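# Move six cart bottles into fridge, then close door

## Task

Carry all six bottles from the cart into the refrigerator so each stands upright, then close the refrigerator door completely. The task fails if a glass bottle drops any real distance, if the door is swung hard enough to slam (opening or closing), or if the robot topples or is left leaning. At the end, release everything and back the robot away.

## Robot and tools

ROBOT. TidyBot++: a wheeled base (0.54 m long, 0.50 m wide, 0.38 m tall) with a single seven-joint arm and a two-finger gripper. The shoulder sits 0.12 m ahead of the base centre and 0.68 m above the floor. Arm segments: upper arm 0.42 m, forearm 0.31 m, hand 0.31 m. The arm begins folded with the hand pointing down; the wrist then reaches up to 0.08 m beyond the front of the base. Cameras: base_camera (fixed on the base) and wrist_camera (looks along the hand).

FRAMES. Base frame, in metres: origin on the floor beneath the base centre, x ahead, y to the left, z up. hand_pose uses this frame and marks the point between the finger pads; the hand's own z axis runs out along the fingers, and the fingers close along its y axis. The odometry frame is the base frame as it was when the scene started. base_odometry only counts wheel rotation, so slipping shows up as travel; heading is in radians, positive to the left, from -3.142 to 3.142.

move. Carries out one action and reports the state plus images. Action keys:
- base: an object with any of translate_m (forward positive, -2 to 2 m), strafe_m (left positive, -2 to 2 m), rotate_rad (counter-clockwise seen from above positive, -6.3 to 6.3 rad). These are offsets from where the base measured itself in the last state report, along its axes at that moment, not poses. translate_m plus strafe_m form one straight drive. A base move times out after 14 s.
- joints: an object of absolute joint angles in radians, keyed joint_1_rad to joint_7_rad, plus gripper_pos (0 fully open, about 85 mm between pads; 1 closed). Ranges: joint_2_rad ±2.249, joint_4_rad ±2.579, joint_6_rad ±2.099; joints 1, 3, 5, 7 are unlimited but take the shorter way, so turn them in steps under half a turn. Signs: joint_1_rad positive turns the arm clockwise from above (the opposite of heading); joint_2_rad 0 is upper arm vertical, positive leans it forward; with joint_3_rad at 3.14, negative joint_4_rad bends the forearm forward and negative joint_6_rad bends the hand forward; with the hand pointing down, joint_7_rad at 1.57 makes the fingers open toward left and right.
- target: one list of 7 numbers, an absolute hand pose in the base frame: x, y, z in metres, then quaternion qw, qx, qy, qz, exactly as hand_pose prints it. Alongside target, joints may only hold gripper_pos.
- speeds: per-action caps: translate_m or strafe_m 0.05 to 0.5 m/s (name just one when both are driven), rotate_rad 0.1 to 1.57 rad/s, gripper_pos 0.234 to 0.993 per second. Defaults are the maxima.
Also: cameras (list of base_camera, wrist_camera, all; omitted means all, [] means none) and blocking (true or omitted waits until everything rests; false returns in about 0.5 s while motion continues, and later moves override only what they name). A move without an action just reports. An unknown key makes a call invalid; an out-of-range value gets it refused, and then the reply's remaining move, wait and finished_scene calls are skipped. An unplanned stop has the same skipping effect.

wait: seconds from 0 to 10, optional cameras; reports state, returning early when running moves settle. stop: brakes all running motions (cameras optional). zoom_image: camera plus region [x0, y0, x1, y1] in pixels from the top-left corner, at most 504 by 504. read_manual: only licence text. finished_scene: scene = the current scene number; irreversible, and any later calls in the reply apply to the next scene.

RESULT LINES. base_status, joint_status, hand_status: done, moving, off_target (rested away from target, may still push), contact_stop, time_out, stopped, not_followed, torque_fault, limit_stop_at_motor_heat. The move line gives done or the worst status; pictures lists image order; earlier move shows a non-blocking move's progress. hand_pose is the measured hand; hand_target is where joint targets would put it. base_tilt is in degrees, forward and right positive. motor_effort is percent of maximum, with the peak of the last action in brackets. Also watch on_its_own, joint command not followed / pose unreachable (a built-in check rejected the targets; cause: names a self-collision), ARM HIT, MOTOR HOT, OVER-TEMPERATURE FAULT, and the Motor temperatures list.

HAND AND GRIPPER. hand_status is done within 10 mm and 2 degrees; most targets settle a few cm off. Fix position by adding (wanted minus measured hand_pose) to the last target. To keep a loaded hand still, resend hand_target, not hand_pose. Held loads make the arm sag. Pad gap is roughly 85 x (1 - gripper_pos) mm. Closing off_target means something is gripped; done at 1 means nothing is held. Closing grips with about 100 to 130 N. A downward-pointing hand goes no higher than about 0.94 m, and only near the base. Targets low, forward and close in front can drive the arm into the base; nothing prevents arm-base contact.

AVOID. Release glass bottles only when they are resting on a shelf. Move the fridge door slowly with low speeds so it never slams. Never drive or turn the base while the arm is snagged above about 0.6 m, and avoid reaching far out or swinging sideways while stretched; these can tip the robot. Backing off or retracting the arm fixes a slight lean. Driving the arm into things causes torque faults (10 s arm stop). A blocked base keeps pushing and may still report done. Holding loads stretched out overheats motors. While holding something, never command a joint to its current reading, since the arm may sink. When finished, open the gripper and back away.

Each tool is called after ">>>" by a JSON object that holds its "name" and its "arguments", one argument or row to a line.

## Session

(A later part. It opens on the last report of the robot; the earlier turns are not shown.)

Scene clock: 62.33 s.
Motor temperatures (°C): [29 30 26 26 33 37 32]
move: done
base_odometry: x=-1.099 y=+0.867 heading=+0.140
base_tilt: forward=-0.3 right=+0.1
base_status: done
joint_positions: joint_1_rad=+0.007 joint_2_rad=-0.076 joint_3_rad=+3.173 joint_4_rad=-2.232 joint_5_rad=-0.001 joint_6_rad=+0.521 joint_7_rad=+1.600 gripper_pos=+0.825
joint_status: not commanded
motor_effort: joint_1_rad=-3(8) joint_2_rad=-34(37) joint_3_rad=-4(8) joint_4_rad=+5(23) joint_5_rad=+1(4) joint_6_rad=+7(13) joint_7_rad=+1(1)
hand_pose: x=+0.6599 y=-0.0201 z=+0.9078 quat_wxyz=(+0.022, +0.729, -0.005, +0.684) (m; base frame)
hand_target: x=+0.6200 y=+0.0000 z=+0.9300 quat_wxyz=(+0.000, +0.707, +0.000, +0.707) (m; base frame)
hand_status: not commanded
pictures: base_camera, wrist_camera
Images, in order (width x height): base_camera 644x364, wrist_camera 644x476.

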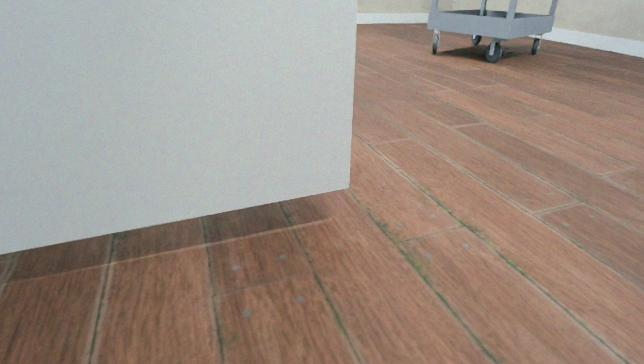

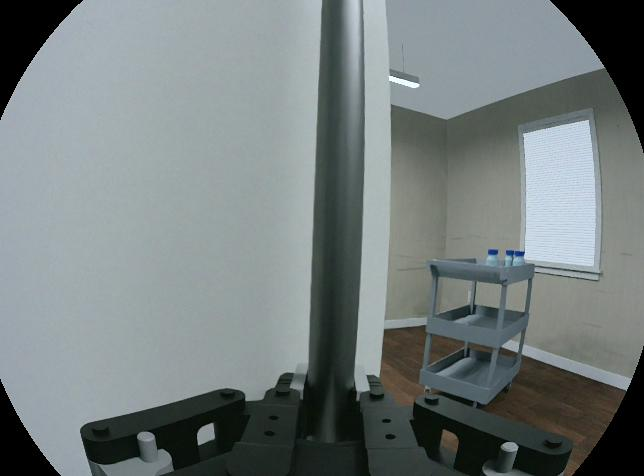

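>>> {"name": "move", "arguments": {
  "base": {"translate_m":0.04,"strafe_m":-0.02},
  "speeds": {"translate_m":0.1},
  "cameras": []
}}

>>> {"name": "move", "arguments": {
  "joints": {"gripper_pos":0},
  "speeds": {"gripper_pos":0.3},
  "cameras": []
}}

>>> {"name": "move", "arguments": {
  "base": {"translate_m":-0.2},
  "speeds": {"translate_m":0.2}
}}

Scene clock: 63.90 s.
Motor temperatures (°C): [29 30 26 26 33 37 32]
move: done
base_odometry: x=-1.057 y=+0.853 heading=+0.140
base_tilt: forward=-0.3 right=+0.1
base_status: done
joint_positions: joint_1_rad=-0.009 joint_2_rad=-0.173 joint_3_rad=+3.157 joint_4_rad=-2.321 joint_5_rad=-0.001 joint_6_rad=+0.521 joint_7_rad=+1.600 gripper_pos=+0.825
joint_status: not commanded
motor_effort: joint_1_rad=+2(4) joint_2_rad=-13(35) joint_3_rad=+2(4) joint_4_rad=+21(23) joint_5_rad=+0(2) joint_6_rad=+11(12) joint_7_rad=+1(1)
hand_pose: x=+0.6211 y=-0.0026 z=+0.9070 quat_wxyz=(+0.011, +0.727, +0.007, +0.687) (m; base frame)
hand_target: x=+0.6200 y=+0.0000 z=+0.9300 quat_wxyz=(+0.000, +0.707, +0.000, +0.707) (m; base frame)
hand_status: not commanded
pictures: none
No camera images: "cameras" was empty.

Scene clock: 67.07 s.
Motor temperatures (°C): [29 30 26 26 33 37 32]
move: done
base_odometry: x=-1.057 y=+0.853 heading=+0.140
base_tilt: forward=-0.3 right=+0.1
base_status: not commanded
joint_positions: joint_1_rad=-0.009 joint_2_rad=-0.183 joint_3_rad=+3.157 joint_4_rad=-2.321 joint_5_rad=-0.001 joint_6_rad=+0.524 joint_7_rad=+1.600 gripper_pos=+0.000
joint_status: all done
motor_effort: joint_1_rad=+1(2) joint_2_rad=-9(14) joint_3_rad=+0(3) joint_4_rad=+19(21) joint_5_rad=+0(1) joint_6_rad=+7(11) joint_7_rad=+1(1)
hand_pose: x=+0.6187 y=-0.0026 z=+0.9131 quat_wxyz=(+0.011, +0.722, +0.007, +0.692) (m; base frame)
hand_target: x=+0.6200 y=+0.0000 z=+0.9300 quat_wxyz=(+0.000, +0.707, +0.000, +0.707) (m; base frame)
hand_status: not commanded
pictures: none
No camera images: "cameras" was empty.

Scene clock: 68.83 s.
Motor temperatures (°C): [29 30 26 26 33 37 32]
move: done
base_odometry: x=-1.255 y=+0.825 heading=+0.140
base_tilt: forward=-0.3 right=+0.1
base_status: done
joint_positions: joint_1_rad=-0.009 joint_2_rad=-0.188 joint_3_rad=+3.157 joint_4_rad=-2.321 joint_5_rad=-0.001 joint_6_rad=+0.524 joint_7_rad=+1.600 gripper_pos=+0.000
joint_status: not commanded
motor_effort: joint_1_rad=+1(2) joint_2_rad=-11(14) joint_3_rad=+0(2) joint_4_rad=+18(19) joint_5_rad=+0(1) joint_6_rad=+8(9) joint_7_rad=+0(1)
hand_pose: x=+0.6176 y=-0.0026 z=+0.9155 quat_wxyz=(+0.011, +0.721, +0.007, +0.693) (m; base frame)
hand_target: x=+0.6200 y=+0.0000 z=+0.9300 quat_wxyz=(+0.000, +0.707, +0.000, +0.707) (m; base frame)
hand_status: not commanded
pictures: base_camera, wrist_camera
Images, in order (width x height): base_camera 644x364, wrist_camera 644x476.

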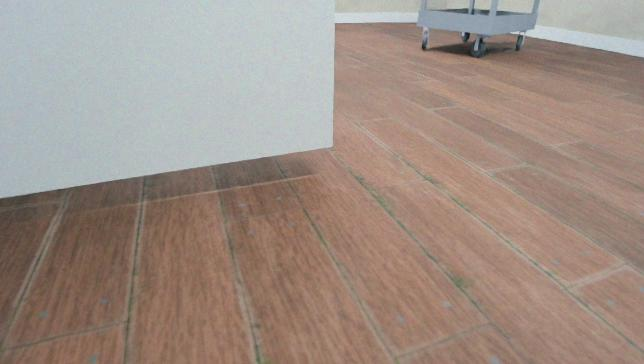

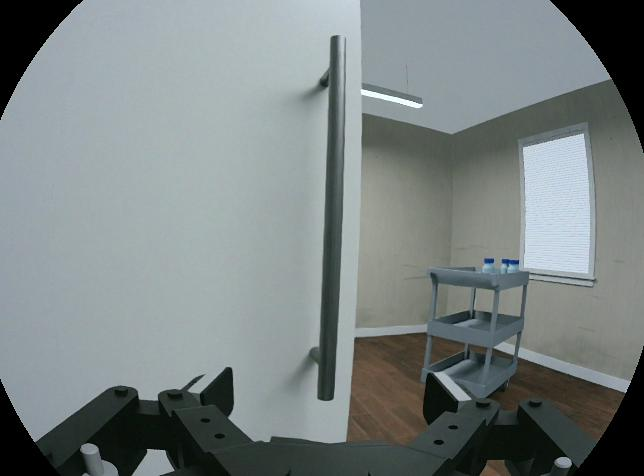

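>>> {"name": "move", "arguments": {
  "base": {"strafe_m":-0.45},
  "cameras": []
}}

>>> {"name": "move", "arguments": {
  "base": {"translate_m":1.15,"strafe_m":-0.1},
  "cameras": []
}}

>>> {"name": "move", "arguments": {
  "base": {"rotate_rad":1.849}
}}

Scene clock: 72.83 s.
Motor temperatures (°C): [29 30 26 26 33 37 32]
move: done
base_odometry: x=-1.192 y=+0.379 heading=+0.139
base_tilt: forward=-0.3 right=+0.1
base_status: done
joint_positions: joint_1_rad=-0.008 joint_2_rad=-0.188 joint_3_rad=+3.157 joint_4_rad=-2.321 joint_5_rad=-0.001 joint_6_rad=+0.524 joint_7_rad=+1.600 gripper_pos=+0.000
joint_status: not commanded
motor_effort: joint_1_rad=+1(3) joint_2_rad=-10(11) joint_3_rad=+1(3) joint_4_rad=+18(19) joint_5_rad=-1(1) joint_6_rad=+8(9) joint_7_rad=+0(1)
hand_pose: x=+0.6176 y=-0.0031 z=+0.9155 quat_wxyz=(+0.011, +0.721, +0.006, +0.693) (m; base frame)
hand_target: x=+0.6200 y=+0.0000 z=+0.9300 quat_wxyz=(+0.000, +0.707, +0.000, +0.707) (m; base frame)
hand_status: not commanded
pictures: none
No camera images: "cameras" was empty.

Scene clock: 76.50 s.
Motor temperatures (°C): [29 30 26 26 33 37 32]
move: done
base_odometry: x=-0.039 y=+0.439 heading=+0.139
base_tilt: forward=-0.3 right=+0.1
base_status: done
joint_positions: joint_1_rad=-0.008 joint_2_rad=-0.189 joint_3_rad=+3.157 joint_4_rad=-2.321 joint_5_rad=-0.001 joint_6_rad=+0.524 joint_7_rad=+1.600 gripper_pos=+0.000
joint_status: not commanded
motor_effort: joint_1_rad=+1(2) joint_2_rad=-10(12) joint_3_rad=+1(1) joint_4_rad=+18(19) joint_5_rad=+0(1) joint_6_rad=+8(9) joint_7_rad=+0(1)
hand_pose: x=+0.6173 y=-0.0031 z=+0.9162 quat_wxyz=(+0.011, +0.720, +0.006, +0.694) (m; base frame)
hand_target: x=+0.6200 y=+0.0000 z=+0.9300 quat_wxyz=(+0.000, +0.707, +0.000, +0.707) (m; base frame)
hand_status: not commanded
pictures: none
No camera images: "cameras" was empty.

Scene clock: 78.97 s.
Motor temperatures (°C): [29 30 26 26 33 37 32]
move: done
base_odometry: x=-0.039 y=+0.440 heading=+1.986
base_tilt: forward=-0.3 right=+0.1
base_status: done
joint_positions: joint_1_rad=-0.008 joint_2_rad=-0.189 joint_3_rad=+3.157 joint_4_rad=-2.321 joint_5_rad=-0.001 joint_6_rad=+0.524 joint_7_rad=+1.600 gripper_pos=+0.000
joint_status: not commanded
motor_effort: joint_1_rad=+1(2) joint_2_rad=-10(12) joint_3_rad=+1(3) joint_4_rad=+19(19) joint_5_rad=-1(1) joint_6_rad=+8(9) joint_7_rad=+0(1)
hand_pose: x=+0.6173 y=-0.0034 z=+0.9162 quat_wxyz=(+0.012, +0.720, +0.006, +0.694) (m; base frame)
hand_target: x=+0.6200 y=+0.0000 z=+0.9300 quat_wxyz=(+0.000, +0.707, +0.000, +0.707) (m; base frame)
hand_status: not commanded
pictures: base_camera, wrist_camera
Images, in order (width x height): base_camera 644x364, wrist_camera 644x476.

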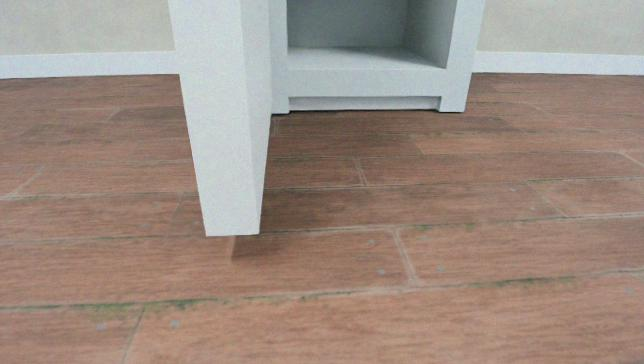

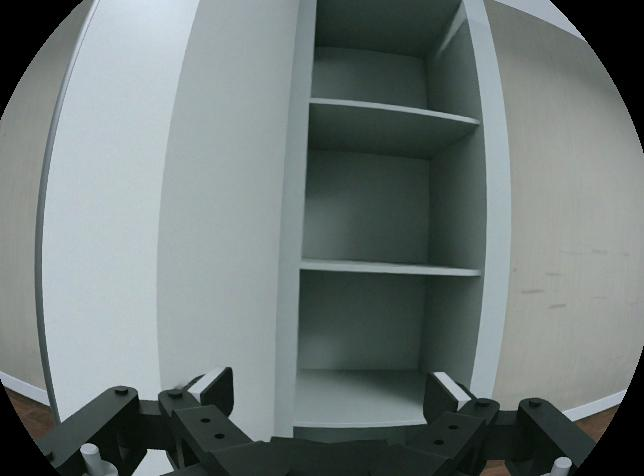

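>>> {"name": "move", "arguments": {
  "base": {"rotate_rad":-2.1}
}}

>>> {"name": "zoom_image", "arguments": {
  "camera": "wrist_camera",
  "region": [100, 150, 450, 400]
}}

Scene clock: 82.77 s.
Motor temperatures (°C): [29 30 26 26 33 37 32]
move: done
base_odometry: x=-0.039 y=+0.439 heading=-0.112
base_tilt: forward=-0.3 right=+0.1
base_status: done
joint_positions: joint_1_rad=-0.009 joint_2_rad=-0.189 joint_3_rad=+3.155 joint_4_rad=-2.321 joint_5_rad=-0.001 joint_6_rad=+0.524 joint_7_rad=+1.600 gripper_pos=+0.000
joint_status: not commanded
motor_effort: joint_1_rad=+1(3) joint_2_rad=-10(12) joint_3_rad=+0(2) joint_4_rad=+18(19) joint_5_rad=+0(1) joint_6_rad=+8(9) joint_7_rad=+0(1)
hand_pose: x=+0.6172 y=-0.0016 z=+0.9162 quat_wxyz=(+0.011, +0.720, +0.007, +0.694) (m; base frame)
hand_target: x=+0.6200 y=+0.0000 z=+0.9300 quat_wxyz=(+0.000, +0.707, +0.000, +0.707) (m; base frame)
hand_status: not commanded
pictures: base_camera, wrist_camera
Images, in order (width x height): base_camera 644x364, wrist_camera 644x476.

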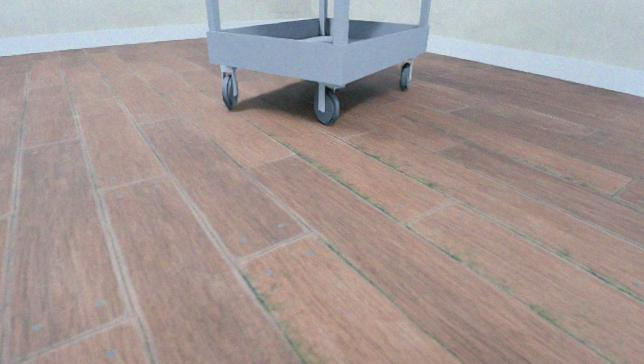

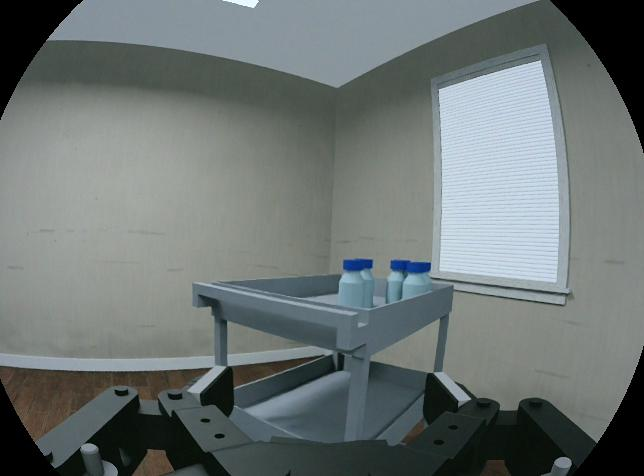

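Scaled by 1.440.

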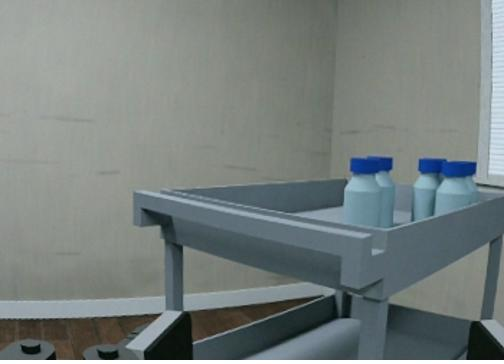

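>>> {"name": "move", "arguments": {
  "base": {"strafe_m":-1.0},
  "cameras": []
}}

>>> {"name": "move", "arguments": {
  "base": {"translate_m":0.7,"rotate_rad":0.967},
  "target": [0.55, 0, 1.15, 0, 0.9063, 0, 0.4226]
}}

Scene clock: 88.00 s.
Motor temperatures (°C): [29 30 26 26 33 37 32]
move: done
base_odometry: x=-0.152 y=-0.554 heading=-0.114
base_tilt: forward=-0.3 right=+0.1
base_status: done
joint_positions: joint_1_rad=-0.009 joint_2_rad=-0.189 joint_3_rad=+3.155 joint_4_rad=-2.321 joint_5_rad=-0.001 joint_6_rad=+0.524 joint_7_rad=+1.600 gripper_pos=+0.000
joint_status: not commanded
motor_effort: joint_1_rad=+1(2) joint_2_rad=-10(11) joint_3_rad=+1(2) joint_4_rad=+18(19) joint_5_rad=+0(1) joint_6_rad=+8(9) joint_7_rad=+1(1)
hand_pose: x=+0.6172 y=-0.0016 z=+0.9162 quat_wxyz=(+0.011, +0.720, +0.007, +0.694) (m; base frame)
hand_target: x=+0.6200 y=+0.0000 z=+0.9300 quat_wxyz=(+0.000, +0.707, +0.000, +0.707) (m; base frame)
hand_status: not commanded
pictures: none
No camera images: "cameras" was empty.

Scene clock: 91.37 s.
Motor temperatures (°C): [29 30 26 26 33 37 32]
move: off_target
base_odometry: x=+0.544 y=-0.634 heading=+0.854
base_tilt: forward=-0.3 right=+0.1
base_status: done
joint_positions: joint_1_rad=-0.016 joint_2_rad=-0.026 joint_3_rad=+3.161 joint_4_rad=-0.703 joint_5_rad=-0.001 joint_6_rad=-1.542 joint_7_rad=+1.600 gripper_pos=+0.000
joint_status: not commanded
motor_effort: joint_1_rad=+0(2) joint_2_rad=-11(16) joint_3_rad=+0(2) joint_4_rad=+15(21) joint_5_rad=+0(1) joint_6_rad=+6(9) joint_7_rad=+0(1)
hand_pose: x=+0.5535 y=-0.0001 z=+1.1596 quat_wxyz=(+0.006, +0.895, +0.012, +0.445) (m; base frame)
hand_target: x=+0.5500 y=+0.0000 z=+1.1500 quat_wxyz=(+0.000, +0.906, +0.000, +0.423) (m; base frame)
hand_status: off_target (0.010 m and 3.2 deg from the pose sent, 0.243 m and 37.9 deg at the start)
pictures: base_camera, wrist_camera
Images, in order (width x height): base_camera 644x364, wrist_camera 644x476.

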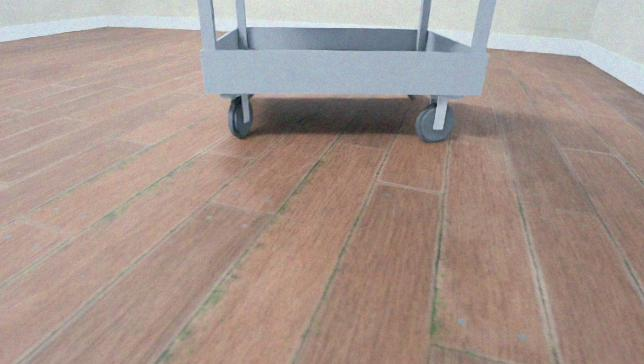

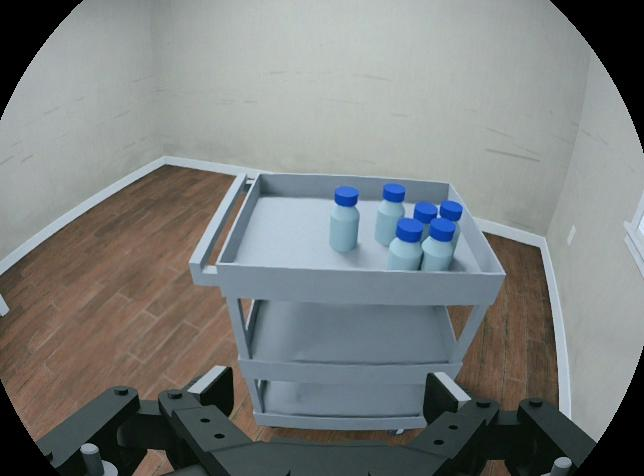

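>>> {"name": "zoom_image", "arguments": {
  "camera": "wrist_camera",
  "region": [300, 160, 520, 310]
}}

Scaled by 2.291.

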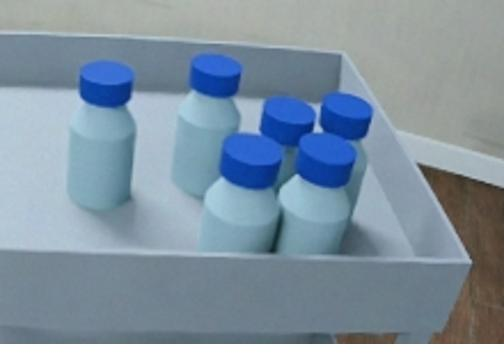

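>>> {"name": "move", "arguments": {
  "base": {"translate_m":0.45},
  "target": [0.45, 0, 1.15, 0, 0.9239, 0, 0.3827]
}}

>>> {"name": "zoom_image", "arguments": {
  "camera": "wrist_camera",
  "region": [200, 100, 560, 400]
}}

Scene clock: 97.10 s.
Motor temperatures (°C): [29 30 26 26 33 37 32]
move: off_target
base_odometry: x=+0.840 y=-0.295 heading=+0.853
base_tilt: forward=-0.3 right=+0.1
base_status: done
joint_positions: joint_1_rad=-0.016 joint_2_rad=-0.114 joint_3_rad=+3.161 joint_4_rad=-0.673 joint_5_rad=-0.001 joint_6_rad=-1.763 joint_7_rad=+1.600 gripper_pos=+0.000
joint_status: not commanded
motor_effort: joint_1_rad=+0(2) joint_2_rad=-7(13) joint_3_rad=+0(1) joint_4_rad=+13(15) joint_5_rad=+0(1) joint_6_rad=+6(7) joint_7_rad=+0(1)
hand_pose: x=+0.4658 y=-0.0004 z=+1.1538 quat_wxyz=(+0.005, +0.917, +0.012, +0.398) (m; base frame)
hand_target: x=+0.4500 y=+0.0000 z=+1.1500 quat_wxyz=(+0.000, +0.924, +0.000, +0.383) (m; base frame)
hand_status: off_target (0.016 m and 2.4 deg from the pose sent, 0.104 m and 8.0 deg at the start)
pictures: base_camera, wrist_camera
Images, in order (width x height): base_camera 644x364, wrist_camera 644x476.

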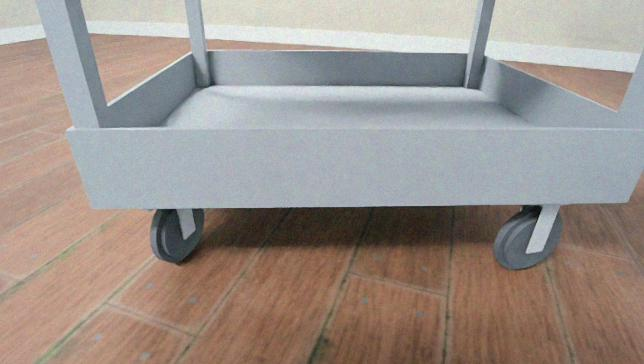

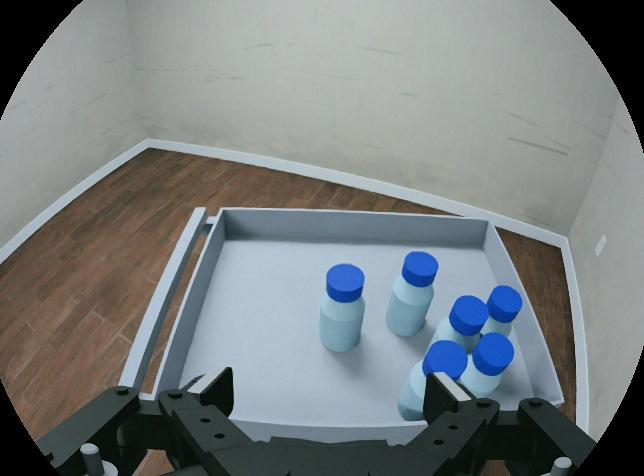

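Scaled by 1.400.

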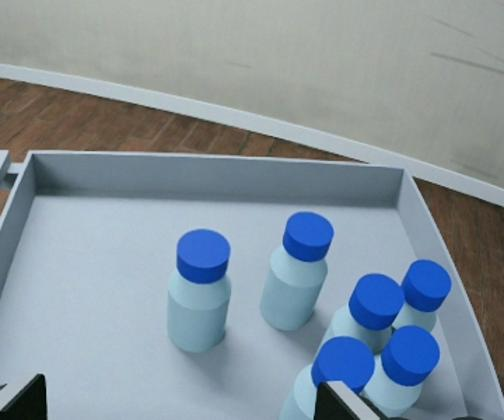

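>>> {"name": "move", "arguments": {
  "target": [0.67, -0.037, 0.97, 0, 0.9239, 0, 0.3827]
}}

Scene clock: 100.80 s.
Motor temperatures (°C): [29 30 26 26 33 37 32]
move: off_target
base_odometry: x=+0.840 y=-0.295 heading=+0.853
base_tilt: forward=-0.3 right=+0.1
base_status: not commanded
joint_positions: joint_1_rad=+0.042 joint_2_rad=+0.057 joint_3_rad=+3.187 joint_4_rad=-1.195 joint_5_rad=-0.059 joint_6_rad=-1.127 joint_7_rad=+1.658 gripper_pos=+0.000
joint_status: not commanded
motor_effort: joint_1_rad=+0(1) joint_2_rad=-19(21) joint_3_rad=+0(1) joint_4_rad=+19(20) joint_5_rad=-1(1) joint_6_rad=+5(6) joint_7_rad=+0(1)
hand_pose: x=+0.6565 y=-0.0280 z=+0.9759 quat_wxyz=(+0.004, +0.928, -0.001, +0.373) (m; base frame)
hand_target: x=+0.6700 y=-0.0370 z=+0.9700 quat_wxyz=(+0.000, +0.924, +0.000, +0.383) (m; base frame)
hand_status: off_target (0.017 m and 1.3 deg from the pose sent, 0.277 m and 2.4 deg at the start)
pictures: base_camera, wrist_camera
Images, in order (width x height): base_camera 644x364, wrist_camera 644x476.

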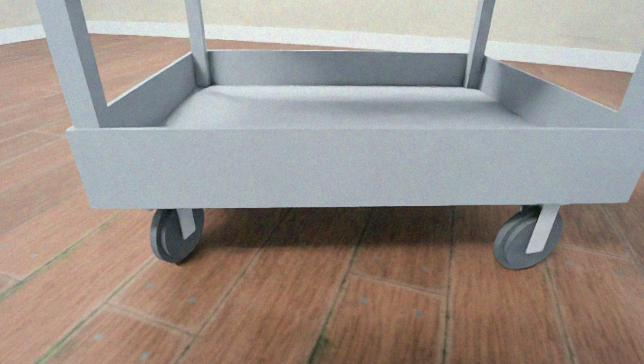

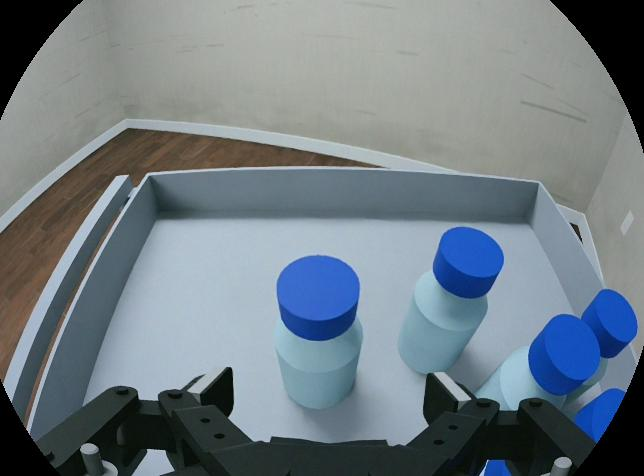

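>>> {"name": "move", "arguments": {
  "target": [0.74, -0.0315, 0.9, 0, 0.9239, 0, 0.3827],
  "cameras": ["wrist_camera"]
}}

Scene clock: 103.07 s.
Motor temperatures (°C): [29 30 26 26 33 37 32]
move: off_target
base_odometry: x=+0.840 y=-0.295 heading=+0.853
base_tilt: forward=-0.3 right=+0.1
base_status: not commanded
joint_positions: joint_1_rad=+0.047 joint_2_rad=+0.202 joint_3_rad=+3.186 joint_4_rad=-1.261 joint_5_rad=-0.059 joint_6_rad=-0.925 joint_7_rad=+1.658 gripper_pos=+0.000
joint_status: not commanded
motor_effort: joint_1_rad=+1(2) joint_2_rad=-24(28) joint_3_rad=+1(1) joint_4_rad=+19(21) joint_5_rad=+0(1) joint_6_rad=+6(6) joint_7_rad=+0(1)
hand_pose: x=+0.7285 y=-0.0370 z=+0.9015 quat_wxyz=(+0.008, +0.929, -0.008, +0.369) (m; base frame)
hand_target: x=+0.7400 y=-0.0315 z=+0.9000 quat_wxyz=(+0.000, +0.924, +0.000, +0.383) (m; base frame)
hand_status: off_target (0.013 m and 2.1 deg from the pose sent, 0.113 m and 1.3 deg at the start)
pictures: wrist_camera
Images, in order (width x height): wrist_camera 644x476.

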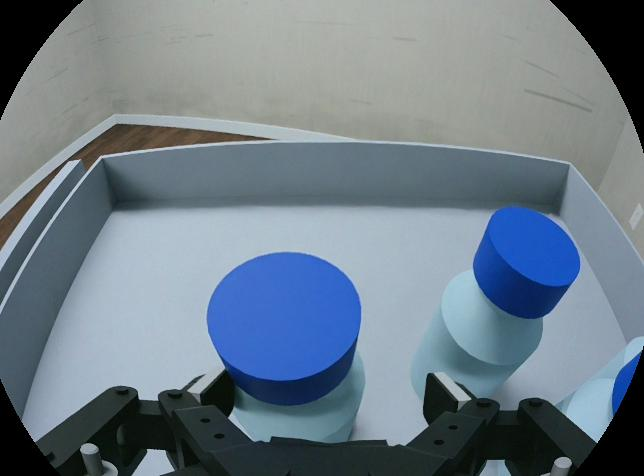

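>>> {"name": "move", "arguments": {
  "target": [0.74, -0.008, 0.9, 0, 0.9239, 0, 0.3827],
  "cameras": ["wrist_camera"]
}}

Scene clock: 107.80 s.
Motor temperatures (°C): [29 30 26 26 33 37 32]
move: off_target
base_odometry: x=+0.840 y=-0.295 heading=+0.853
base_tilt: forward=-0.3 right=+0.1
base_status: not commanded
joint_positions: joint_1_rad=+0.009 joint_2_rad=+0.202 joint_3_rad=+3.183 joint_4_rad=-1.261 joint_5_rad=-0.048 joint_6_rad=-0.919 joint_7_rad=+1.632 gripper_pos=+0.000
joint_status: not commanded
motor_effort: joint_1_rad=+0(2) joint_2_rad=-23(24) joint_3_rad=+0(1) joint_4_rad=+19(19) joint_5_rad=+0(1) joint_6_rad=+6(7) joint_7_rad=+0(1)
hand_pose: x=+0.7308 y=-0.0149 z=+0.9027 quat_wxyz=(+0.001, +0.928, +0.001, +0.372) (m; base frame)
hand_target: x=+0.7400 y=-0.0080 z=+0.9000 quat_wxyz=(+0.000, +0.924, +0.000, +0.383) (m; base frame)
hand_status: off_target (0.012 m and 1.4 deg from the pose sent, 0.031 m and 2.1 deg at the start)
pictures: wrist_camera
Images, in order (width x height): wrist_camera 644x476.

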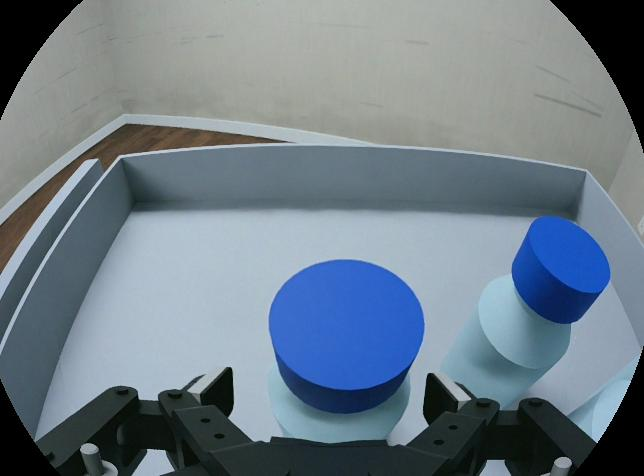

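>>> {"name": "move", "arguments": {
  "target": [0.777, -0.017, 0.859, 0, 0.9239, 0, 0.3827],
  "cameras": ["wrist_camera"]
}}

Scene clock: 109.17 s.
Motor temperatures (°C): [29 30 26 26 33 37 32]
move: off_target
base_odometry: x=+0.840 y=-0.295 heading=+0.853
base_tilt: forward=-0.3 right=+0.1
base_status: not commanded
joint_positions: joint_1_rad=+0.019 joint_2_rad=+0.272 joint_3_rad=+3.181 joint_4_rad=-1.274 joint_5_rad=-0.048 joint_6_rad=-0.820 joint_7_rad=+1.632 gripper_pos=+0.000
joint_status: not commanded
motor_effort: joint_1_rad=+0(1) joint_2_rad=-26(28) joint_3_rad=+0(1) joint_4_rad=+20(21) joint_5_rad=+0(1) joint_6_rad=+6(7) joint_7_rad=+0(1)
hand_pose: x=+0.7643 y=-0.0222 z=+0.8725 quat_wxyz=(+0.005, +0.926, -0.004, +0.378) (m; base frame)
hand_target: x=+0.7770 y=-0.0170 z=+0.8590 quat_wxyz=(+0.000, +0.924, +0.000, +0.383) (m; base frame)
hand_status: off_target (0.019 m and 0.9 deg from the pose sent, 0.064 m and 1.4 deg at the start)
pictures: wrist_camera
Images, in order (width x height): wrist_camera 644x476.

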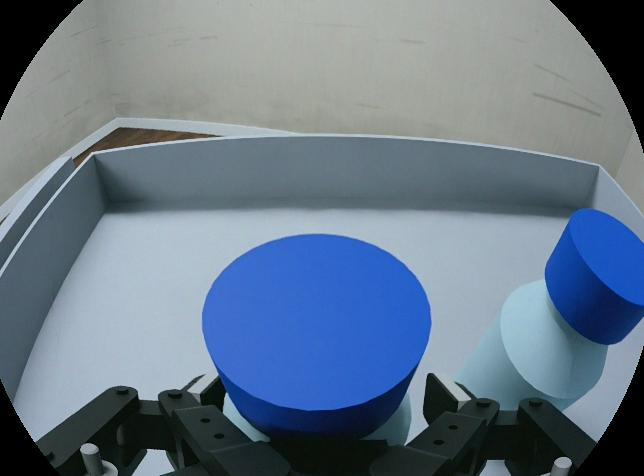

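>>> {"name": "move", "arguments": {
  "target": [0.78, -0.013, 0.846, 0, 0.9239, 0, 0.3827],
  "cameras": []
}}

>>> {"name": "move", "arguments": {
  "joints": {"gripper_pos":0.5},
  "speeds": {"gripper_pos":0.234},
  "cameras": ["wrist_camera"]
}}

Scene clock: 110.30 s.
Motor temperatures (°C): [29 30 26 26 33 37 32]
move: off_target
base_odometry: x=+0.840 y=-0.295 heading=+0.853
base_tilt: forward=-0.3 right=+0.1
base_status: not commanded
joint_positions: joint_1_rad=+0.019 joint_2_rad=+0.272 joint_3_rad=+3.180 joint_4_rad=-1.299 joint_5_rad=-0.048 joint_6_rad=-0.778 joint_7_rad=+1.632 gripper_pos=+0.000
joint_status: not commanded
motor_effort: joint_1_rad=+0(1) joint_2_rad=-25(26) joint_3_rad=+0(1) joint_4_rad=+19(20) joint_5_rad=+0(1) joint_6_rad=+5(7) joint_7_rad=+0(1)
hand_pose: x=+0.7682 y=-0.0228 z=+0.8683 quat_wxyz=(+0.005, +0.922, -0.005, +0.386) (m; base frame)
hand_target: x=+0.7800 y=-0.0130 z=+0.8460 quat_wxyz=(+0.000, +0.924, +0.000, +0.383) (m; base frame)
hand_status: off_target (0.027 m and 0.9 deg from the pose sent, 0.032 m and 0.9 deg at the start)
pictures: none
No camera images: "cameras" was empty.

Scene clock: 112.77 s.
Motor temperatures (°C): [29 30 26 26 33 37 32]
move: off_target
base_odometry: x=+0.840 y=-0.295 heading=+0.853
base_tilt: forward=-0.3 right=+0.1
base_status: not commanded
joint_positions: joint_1_rad=+0.019 joint_2_rad=+0.272 joint_3_rad=+3.175 joint_4_rad=-1.299 joint_5_rad=-0.048 joint_6_rad=-0.777 joint_7_rad=+1.632 gripper_pos=+0.221
joint_status: gripper_pos off_target (ended at +0.221, target +0.500)
motor_effort: joint_1_rad=+1(3) joint_2_rad=-22(25) joint_3_rad=+1(2) joint_4_rad=+17(20) joint_5_rad=+0(2) joint_6_rad=+6(6) joint_7_rad=+0(1)
hand_pose: x=+0.7684 y=-0.0195 z=+0.8685 quat_wxyz=(+0.004, +0.922, -0.003, +0.387) (m; base frame)
hand_target: x=+0.7800 y=-0.0130 z=+0.8460 quat_wxyz=(+0.000, +0.924, +0.000, +0.383) (m; base frame)
hand_status: not commanded
pictures: wrist_camera
Images, in order (width x height): wrist_camera 644x476.

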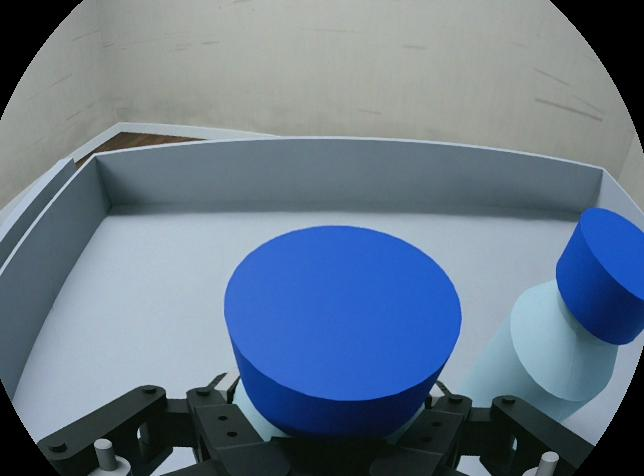

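>>> {"name": "move", "arguments": {
  "target": [0.77, -0.015, 0.96, 0, 0.9239, 0, 0.3827],
  "cameras": ["wrist_camera"]
}}

>>> {"name": "move", "arguments": {
  "target": [0.70, -0.015, 1.12, 0, 0.9239, 0, 0.3827]
}}

Scene clock: 114.80 s.
Motor temperatures (°C): [29 30 26 26 33 37 32]
move: off_target
base_odometry: x=+0.840 y=-0.295 heading=+0.853
base_tilt: forward=-0.3 right=+0.1
base_status: not commanded
joint_positions: joint_1_rad=+0.019 joint_2_rad=+0.316 joint_3_rad=+3.175 joint_4_rad=-0.984 joint_5_rad=-0.048 joint_6_rad=-1.054 joint_7_rad=+1.632 gripper_pos=+0.221
joint_status: not commanded
motor_effort: joint_1_rad=+1(2) joint_2_rad=-31(33) joint_3_rad=+0(1) joint_4_rad=+22(24) joint_5_rad=+0(1) joint_6_rad=+8(8) joint_7_rad=+0(1)
hand_pose: x=+0.7735 y=-0.0159 z=+0.9467 quat_wxyz=(+0.002, +0.923, +0.004, +0.384) (m; base frame)
hand_target: x=+0.7700 y=-0.0150 z=+0.9600 quat_wxyz=(+0.000, +0.924, +0.000, +0.383) (m; base frame)
hand_status: off_target (0.014 m and 0.6 deg from the pose sent, 0.092 m and 0.7 deg at the start)
pictures: wrist_camera
Images, in order (width x height): wrist_camera 644x476.

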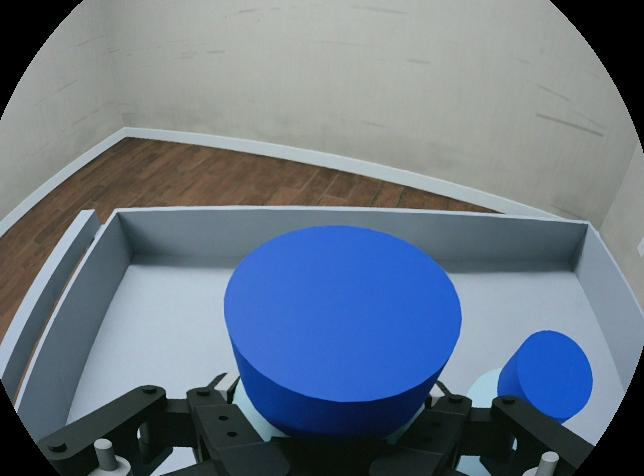

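Scene clock: 125.37 s.
Motor temperatures (°C): [29 30 26 26 33 37 32]
move: time_out
base_odometry: x=+0.840 y=-0.295 heading=+0.853
base_tilt: forward=-0.3 right=+0.1
base_status: not commanded
joint_positions: joint_1_rad=+0.041 joint_2_rad=+0.495 joint_3_rad=+3.163 joint_4_rad=+0.063 joint_5_rad=-0.034 joint_6_rad=-1.977 joint_7_rad=+1.601 gripper_pos=+0.221
joint_status: not commanded
motor_effort: joint_1_rad=+1(4) joint_2_rad=-26(40) joint_3_rad=+0(1) joint_4_rad=+13(23) joint_5_rad=+0(2) joint_6_rad=+7(11) joint_7_rad=+0(1)
hand_pose: x=+0.6588 y=-0.0171 z=+1.1062 quat_wxyz=(+0.009, +0.934, -0.001, +0.358) (m; base frame)
hand_target: x=+0.6608 y=-0.0163 z=+1.1095 quat_wxyz=(+0.008, +0.931, +0.001, +0.365) (m; base frame)
hand_status: time_out (0.044 m and 3.2 deg from the pose sent, 0.188 m and 0.6 deg at the start; a joint's target at an end of its range on 45 of 300 steps)
pictures: base_camera, wrist_camera
Images, in order (width x height): base_camera 644x364, wrist_camera 644x476.

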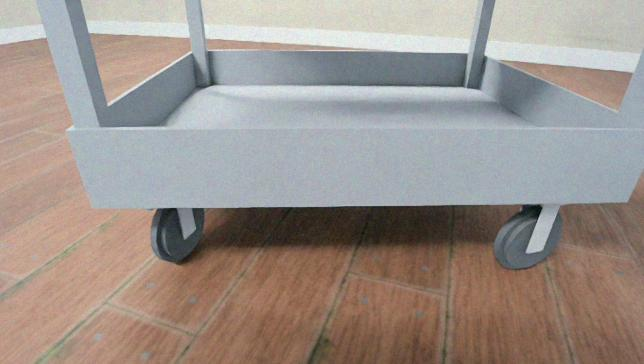

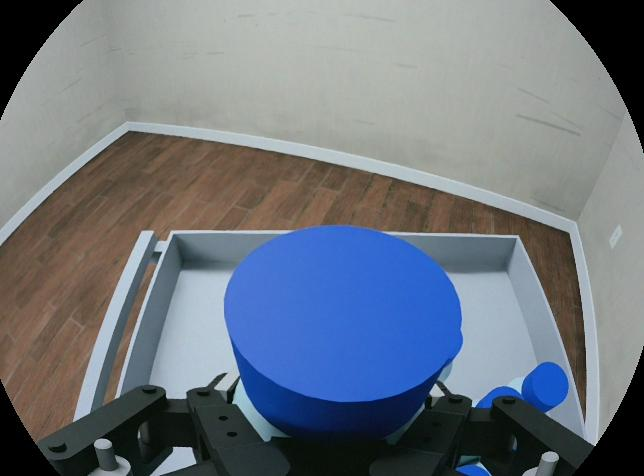

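>>> {"name": "move", "arguments": {
  "base": {"translate_m":-0.5},
  "target": [0.5, 0, 1.06, 0, 0.9239, 0, 0.3827],
  "cameras": []
}}

>>> {"name": "move", "arguments": {
  "base": {"translate_m":0.7,"strafe_m":1.13,"rotate_rad":1.133},
  "speeds": {"rotate_rad":0.5,"strafe_m":0.4}
}}

Scene clock: 131.30 s.
Motor temperatures (°C): [29 31 26 26 33 37 32]
move: off_target
base_odometry: x=+0.511 y=-0.672 heading=+0.854
base_tilt: forward=-0.3 right=+0.1
base_status: done
joint_positions: joint_1_rad=+0.017 joint_2_rad=+0.735 joint_3_rad=+3.162 joint_4_rad=+1.127 joint_5_rad=-0.033 joint_6_rad=-2.052 joint_7_rad=+1.601 gripper_pos=+0.221
joint_status: not commanded
motor_effort: joint_1_rad=+0(5) joint_2_rad=-23(32) joint_3_rad=+0(1) joint_4_rad=+1(14) joint_5_rad=+1(2) joint_6_rad=+11(11) joint_7_rad=+0(1)
hand_pose: x=+0.5914 y=+0.0032 z=+1.2564 quat_wxyz=(+0.020, +0.738, +0.019, +0.674) (m; base frame)
hand_target: x=+0.5887 y=-0.0011 z=+1.2411 quat_wxyz=(+0.002, +0.750, -0.001, +0.661) (m; base frame)
hand_status: off_target (0.217 m and 40.0 deg from the pose sent, 0.166 m and 3.2 deg at the start; a joint's target at an end of its range on 63 of 63 steps)
pictures: none
No camera images: "cameras" was empty.

Scene clock: 135.80 s.
Motor temperatures (°C): [29 31 26 26 33 37 32]
move: done
base_odometry: x=+0.120 y=+0.599 heading=+1.988
base_tilt: forward=-0.3 right=+0.1
base_status: done
joint_positions: joint_1_rad=+0.004 joint_2_rad=+0.744 joint_3_rad=+3.154 joint_4_rad=+1.130 joint_5_rad=-0.024 joint_6_rad=-2.053 joint_7_rad=+1.601 gripper_pos=+0.221
joint_status: not commanded
motor_effort: joint_1_rad=+1(4) joint_2_rad=-23(27) joint_3_rad=-1(2) joint_4_rad=+2(2) joint_5_rad=+0(2) joint_6_rad=+11(12) joint_7_rad=+1(1)
hand_pose: x=+0.5955 y=+0.0068 z=+1.2525 quat_wxyz=(+0.013, +0.740, +0.021, +0.672) (m; base frame)
hand_target: x=+0.5887 y=-0.0011 z=+1.2411 quat_wxyz=(+0.002, +0.750, -0.001, +0.661) (m; base frame)
hand_status: not commanded
pictures: base_camera, wrist_camera
Images, in order (width x height): base_camera 644x364, wrist_camera 644x476.

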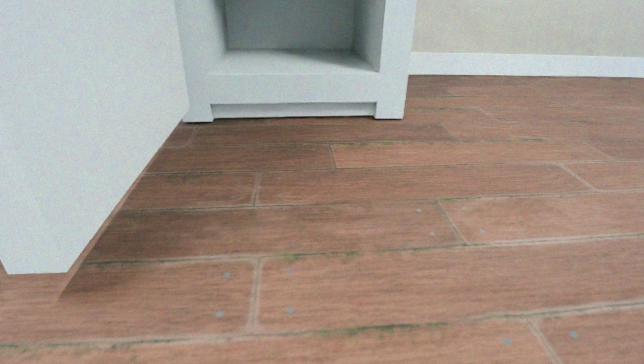

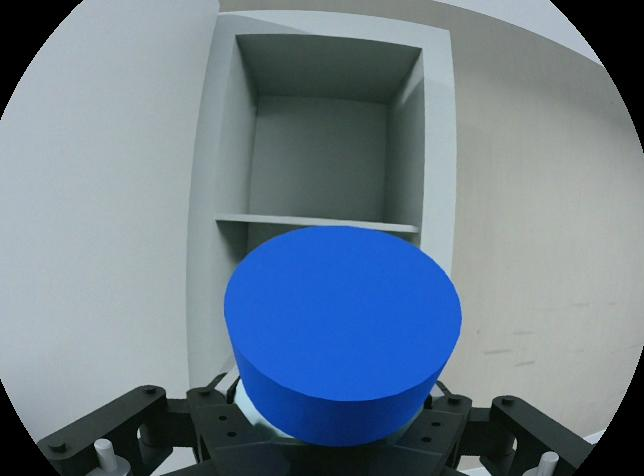

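>>> {"name": "move", "arguments": {
  "joints": {"joint_1_rad":0.02,"joint_2_rad":-0.2,"joint_3_rad":3.14,"joint_4_rad":-1.2,"joint_5_rad":0,"joint_6_rad":-1.35,"joint_7_rad":1.57}
}}

Scene clock: 140.23 s.
Motor temperatures (°C): [29 31 26 26 33 37 32]
move: done
base_odometry: x=+0.120 y=+0.599 heading=+1.988
base_tilt: forward=-0.3 right=+0.1
base_status: not commanded
joint_positions: joint_1_rad=+0.005 joint_2_rad=-0.177 joint_3_rad=+3.154 joint_4_rad=-1.194 joint_5_rad=-0.024 joint_6_rad=-1.411 joint_7_rad=+1.601 gripper_pos=+0.221
joint_status: all done
motor_effort: joint_1_rad=+0(2) joint_2_rad=-11(25) joint_3_rad=+0(2) joint_4_rad=+20(20) joint_5_rad=+0(2) joint_6_rad=+7(12) joint_7_rad=+0(2)
hand_pose: x=+0.5163 y=+0.0011 z=+1.0263 quat_wxyz=(-0.005, +0.937, +0.008, +0.350) (m; base frame)
hand_target: x=+0.5214 y=-0.0060 z=+1.0453 quat_wxyz=(+0.004, +0.923, -0.009, +0.386) (m; base frame)
hand_status: not commanded
pictures: base_camera, wrist_camera
Images, in order (width x height): base_camera 644x364, wrist_camera 644x476.

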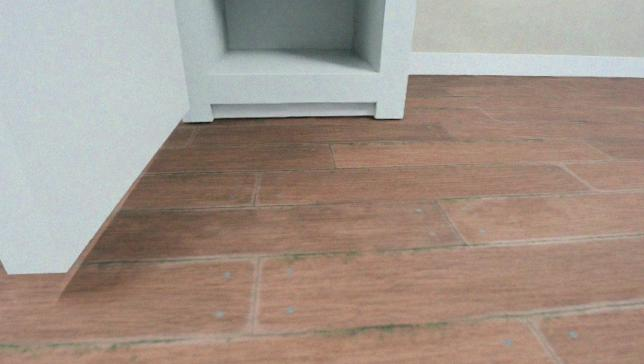

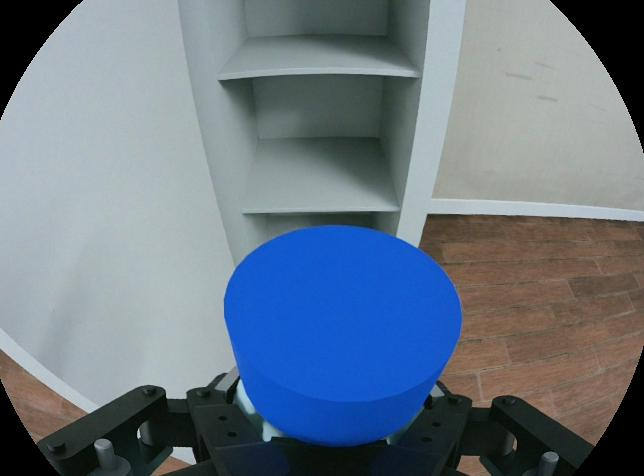

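>>> {"name": "move", "arguments": {
  "target": [0.48, 0.0, 1.13, 0, 0.922, 0, 0.387],
  "cameras": []
}}

>>> {"name": "move", "arguments": {
  "base": {"translate_m":0.48,"strafe_m":-0.01},
  "speeds": {"translate_m":0.25}
}}

Scene clock: 143.67 s.
Motor temperatures (°C): [29 31 26 26 33 37 32]
move: off_target
base_odometry: x=+0.120 y=+0.599 heading=+1.988
base_tilt: forward=-0.3 right=+0.1
base_status: not commanded
joint_positions: joint_1_rad=-0.007 joint_2_rad=-0.137 joint_3_rad=+3.154 joint_4_rad=-0.832 joint_5_rad=-0.024 joint_6_rad=-1.638 joint_7_rad=+1.601 gripper_pos=+0.221
joint_status: not commanded
motor_effort: joint_1_rad=+0(1) joint_2_rad=-10(12) joint_3_rad=+1(1) joint_4_rad=+16(20) joint_5_rad=+0(1) joint_6_rad=+8(9) joint_7_rad=+0(1)
hand_pose: x=+0.4880 y=+0.0062 z=+1.1255 quat_wxyz=(-0.005, +0.919, +0.016, +0.394) (m; base frame)
hand_target: x=+0.4800 y=+0.0000 z=+1.1300 quat_wxyz=(+0.000, +0.922, +0.000, +0.387) (m; base frame)
hand_status: off_target (0.011 m and 2.1 deg from the pose sent, 0.110 m and 4.7 deg at the start)
pictures: none
No camera images: "cameras" was empty.

Scene clock: 146.40 s.
Motor temperatures (°C): [29 31 26 26 33 37 32]
move: done
base_odometry: x=-0.066 y=+1.042 heading=+1.987
base_tilt: forward=-0.3 right=+0.1
base_status: done
joint_positions: joint_1_rad=-0.008 joint_2_rad=-0.121 joint_3_rad=+3.154 joint_4_rad=-0.829 joint_5_rad=-0.024 joint_6_rad=-1.642 joint_7_rad=+1.601 gripper_pos=+0.221
joint_status: not commanded
motor_effort: joint_1_rad=+1(1) joint_2_rad=-10(14) joint_3_rad=+0(1) joint_4_rad=+16(17) joint_5_rad=-1(1) joint_6_rad=+7(9) joint_7_rad=+0(1)
hand_pose: x=+0.4942 y=+0.0066 z=+1.1196 quat_wxyz=(-0.005, +0.923, +0.017, +0.386) (m; base frame)
hand_target: x=+0.4800 y=+0.0000 z=+1.1300 quat_wxyz=(+0.000, +0.922, +0.000, +0.387) (m; base frame)
hand_status: not commanded
pictures: base_camera, wrist_camera
Images, in order (width x height): base_camera 644x364, wrist_camera 644x476.

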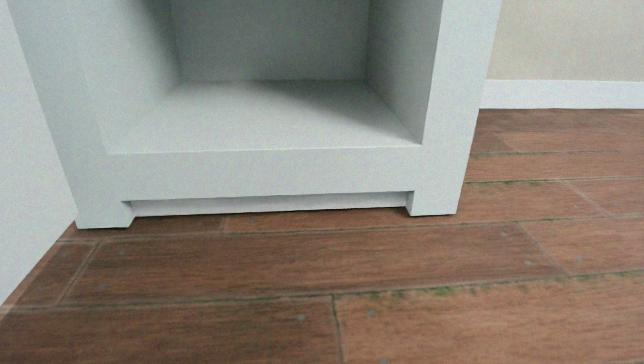

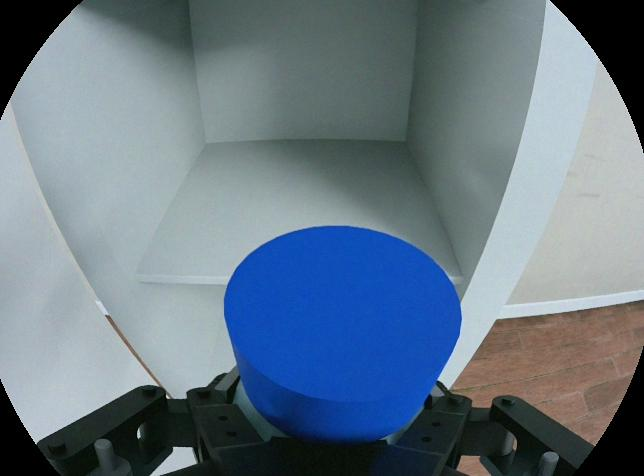

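>>> {"name": "move", "arguments": {
  "base": {"translate_m":0.18,"strafe_m":-0.01},
  "speeds": {"translate_m":0.2},
  "cameras": ["base_camera"]
}}

>>> {"name": "move", "arguments": {
  "target": [0.56, 0.195, 1.07, 0, 0.922, 0, 0.387]
}}

Scene clock: 150.60 s.
Motor temperatures (°C): [29 31 26 26 33 37 32]
move: done
base_odometry: x=-0.129 y=+1.211 heading=+1.987
base_tilt: forward=-0.3 right=+0.1
base_status: done
joint_positions: joint_1_rad=-0.008 joint_2_rad=-0.120 joint_3_rad=+3.154 joint_4_rad=-0.828 joint_5_rad=-0.024 joint_6_rad=-1.644 joint_7_rad=+1.601 gripper_pos=+0.221
joint_status: not commanded
motor_effort: joint_1_rad=+0(2) joint_2_rad=-10(15) joint_3_rad=+0(2) joint_4_rad=+16(17) joint_5_rad=+0(2) joint_6_rad=+8(8) joint_7_rad=+0(1)
hand_pose: x=+0.4944 y=+0.0068 z=+1.1191 quat_wxyz=(-0.005, +0.923, +0.017, +0.385) (m; base frame)
hand_target: x=+0.4800 y=+0.0000 z=+1.1300 quat_wxyz=(+0.000, +0.922, +0.000, +0.387) (m; base frame)
hand_status: not commanded
pictures: base_camera
Images, in order (width x height): base_camera 644x364.

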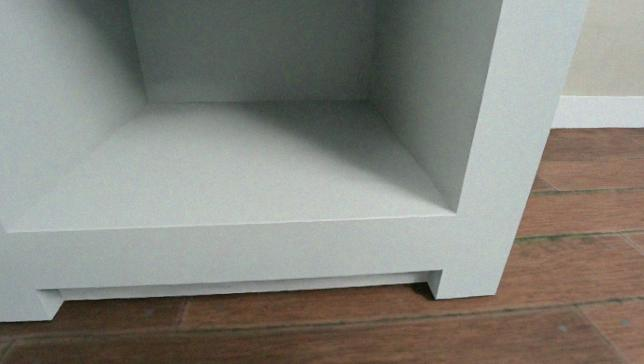

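Scene clock: 152.73 s.
Motor temperatures (°C): [29 31 26 26 33 37 32]
move: off_target
base_odometry: x=-0.129 y=+1.211 heading=+1.987
base_tilt: forward=-0.3 right=+0.1
base_status: not commanded
joint_positions: joint_1_rad=-0.575 joint_2_rad=+0.093 joint_3_rad=+2.987 joint_4_rad=-0.828 joint_5_rad=+0.473 joint_6_rad=-1.623 joint_7_rad=+1.042 gripper_pos=+0.221
joint_status: not commanded
motor_effort: joint_1_rad=+0(2) joint_2_rad=-19(21) joint_3_rad=+0(1) joint_4_rad=+17(18) joint_5_rad=+4(5) joint_6_rad=+5(8) joint_7_rad=+0(1)
hand_pose: x=+0.5454 y=+0.1859 z=+1.0592 quat_wxyz=(+0.004, +0.934, +0.011, +0.357) (m; base frame)
hand_target: x=+0.5600 y=+0.1950 z=+1.0700 quat_wxyz=(+0.000, +0.922, +0.000, +0.387) (m; base frame)
hand_status: off_target (0.020 m and 3.9 deg from the pose sent, 0.205 m and 2.1 deg at the start)
pictures: base_camera, wrist_camera
Images, in order (width x height): base_camera 644x364, wrist_camera 644x476.

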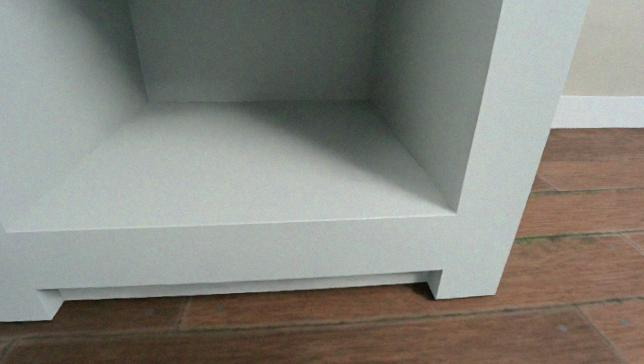

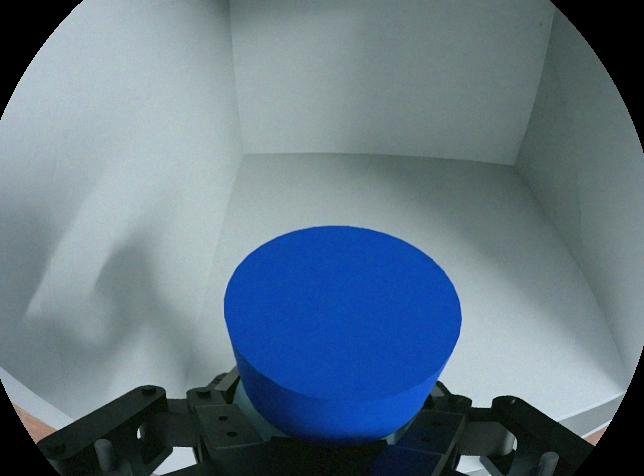

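>>> {"name": "move", "arguments": {
  "target": [0.64, 0.205, 1.06, 0, 0.910, 0, 0.4147],
  "cameras": ["wrist_camera"]
}}

Scene clock: 155.43 s.
Motor temperatures (°C): [29 31 26 26 33 37 32]
move: off_target
base_odometry: x=-0.129 y=+1.211 heading=+1.987
base_tilt: forward=-0.3 right=+0.1
base_status: not commanded
joint_positions: joint_1_rad=-0.597 joint_2_rad=+0.213 joint_3_rad=+3.109 joint_4_rad=-0.827 joint_5_rad=+0.474 joint_6_rad=-1.472 joint_7_rad=+1.040 gripper_pos=+0.221
joint_status: not commanded
motor_effort: joint_1_rad=+0(2) joint_2_rad=-23(27) joint_3_rad=+1(1) joint_4_rad=+19(20) joint_5_rad=+5(5) joint_6_rad=+6(7) joint_7_rad=+0(1)
hand_pose: x=+0.6279 y=+0.1937 z=+1.0295 quat_wxyz=(+0.024, +0.926, -0.006, +0.376) (m; base frame)
hand_target: x=+0.6400 y=+0.2050 z=+1.0600 quat_wxyz=(+0.000, +0.910, +0.000, +0.415) (m; base frame)
hand_status: off_target (0.035 m and 5.6 deg from the pose sent, 0.096 m and 7.3 deg at the start)
pictures: wrist_camera
Images, in order (width x height): wrist_camera 644x476.

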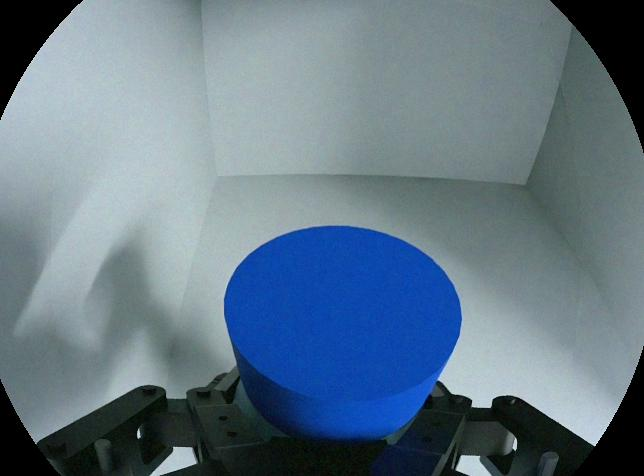

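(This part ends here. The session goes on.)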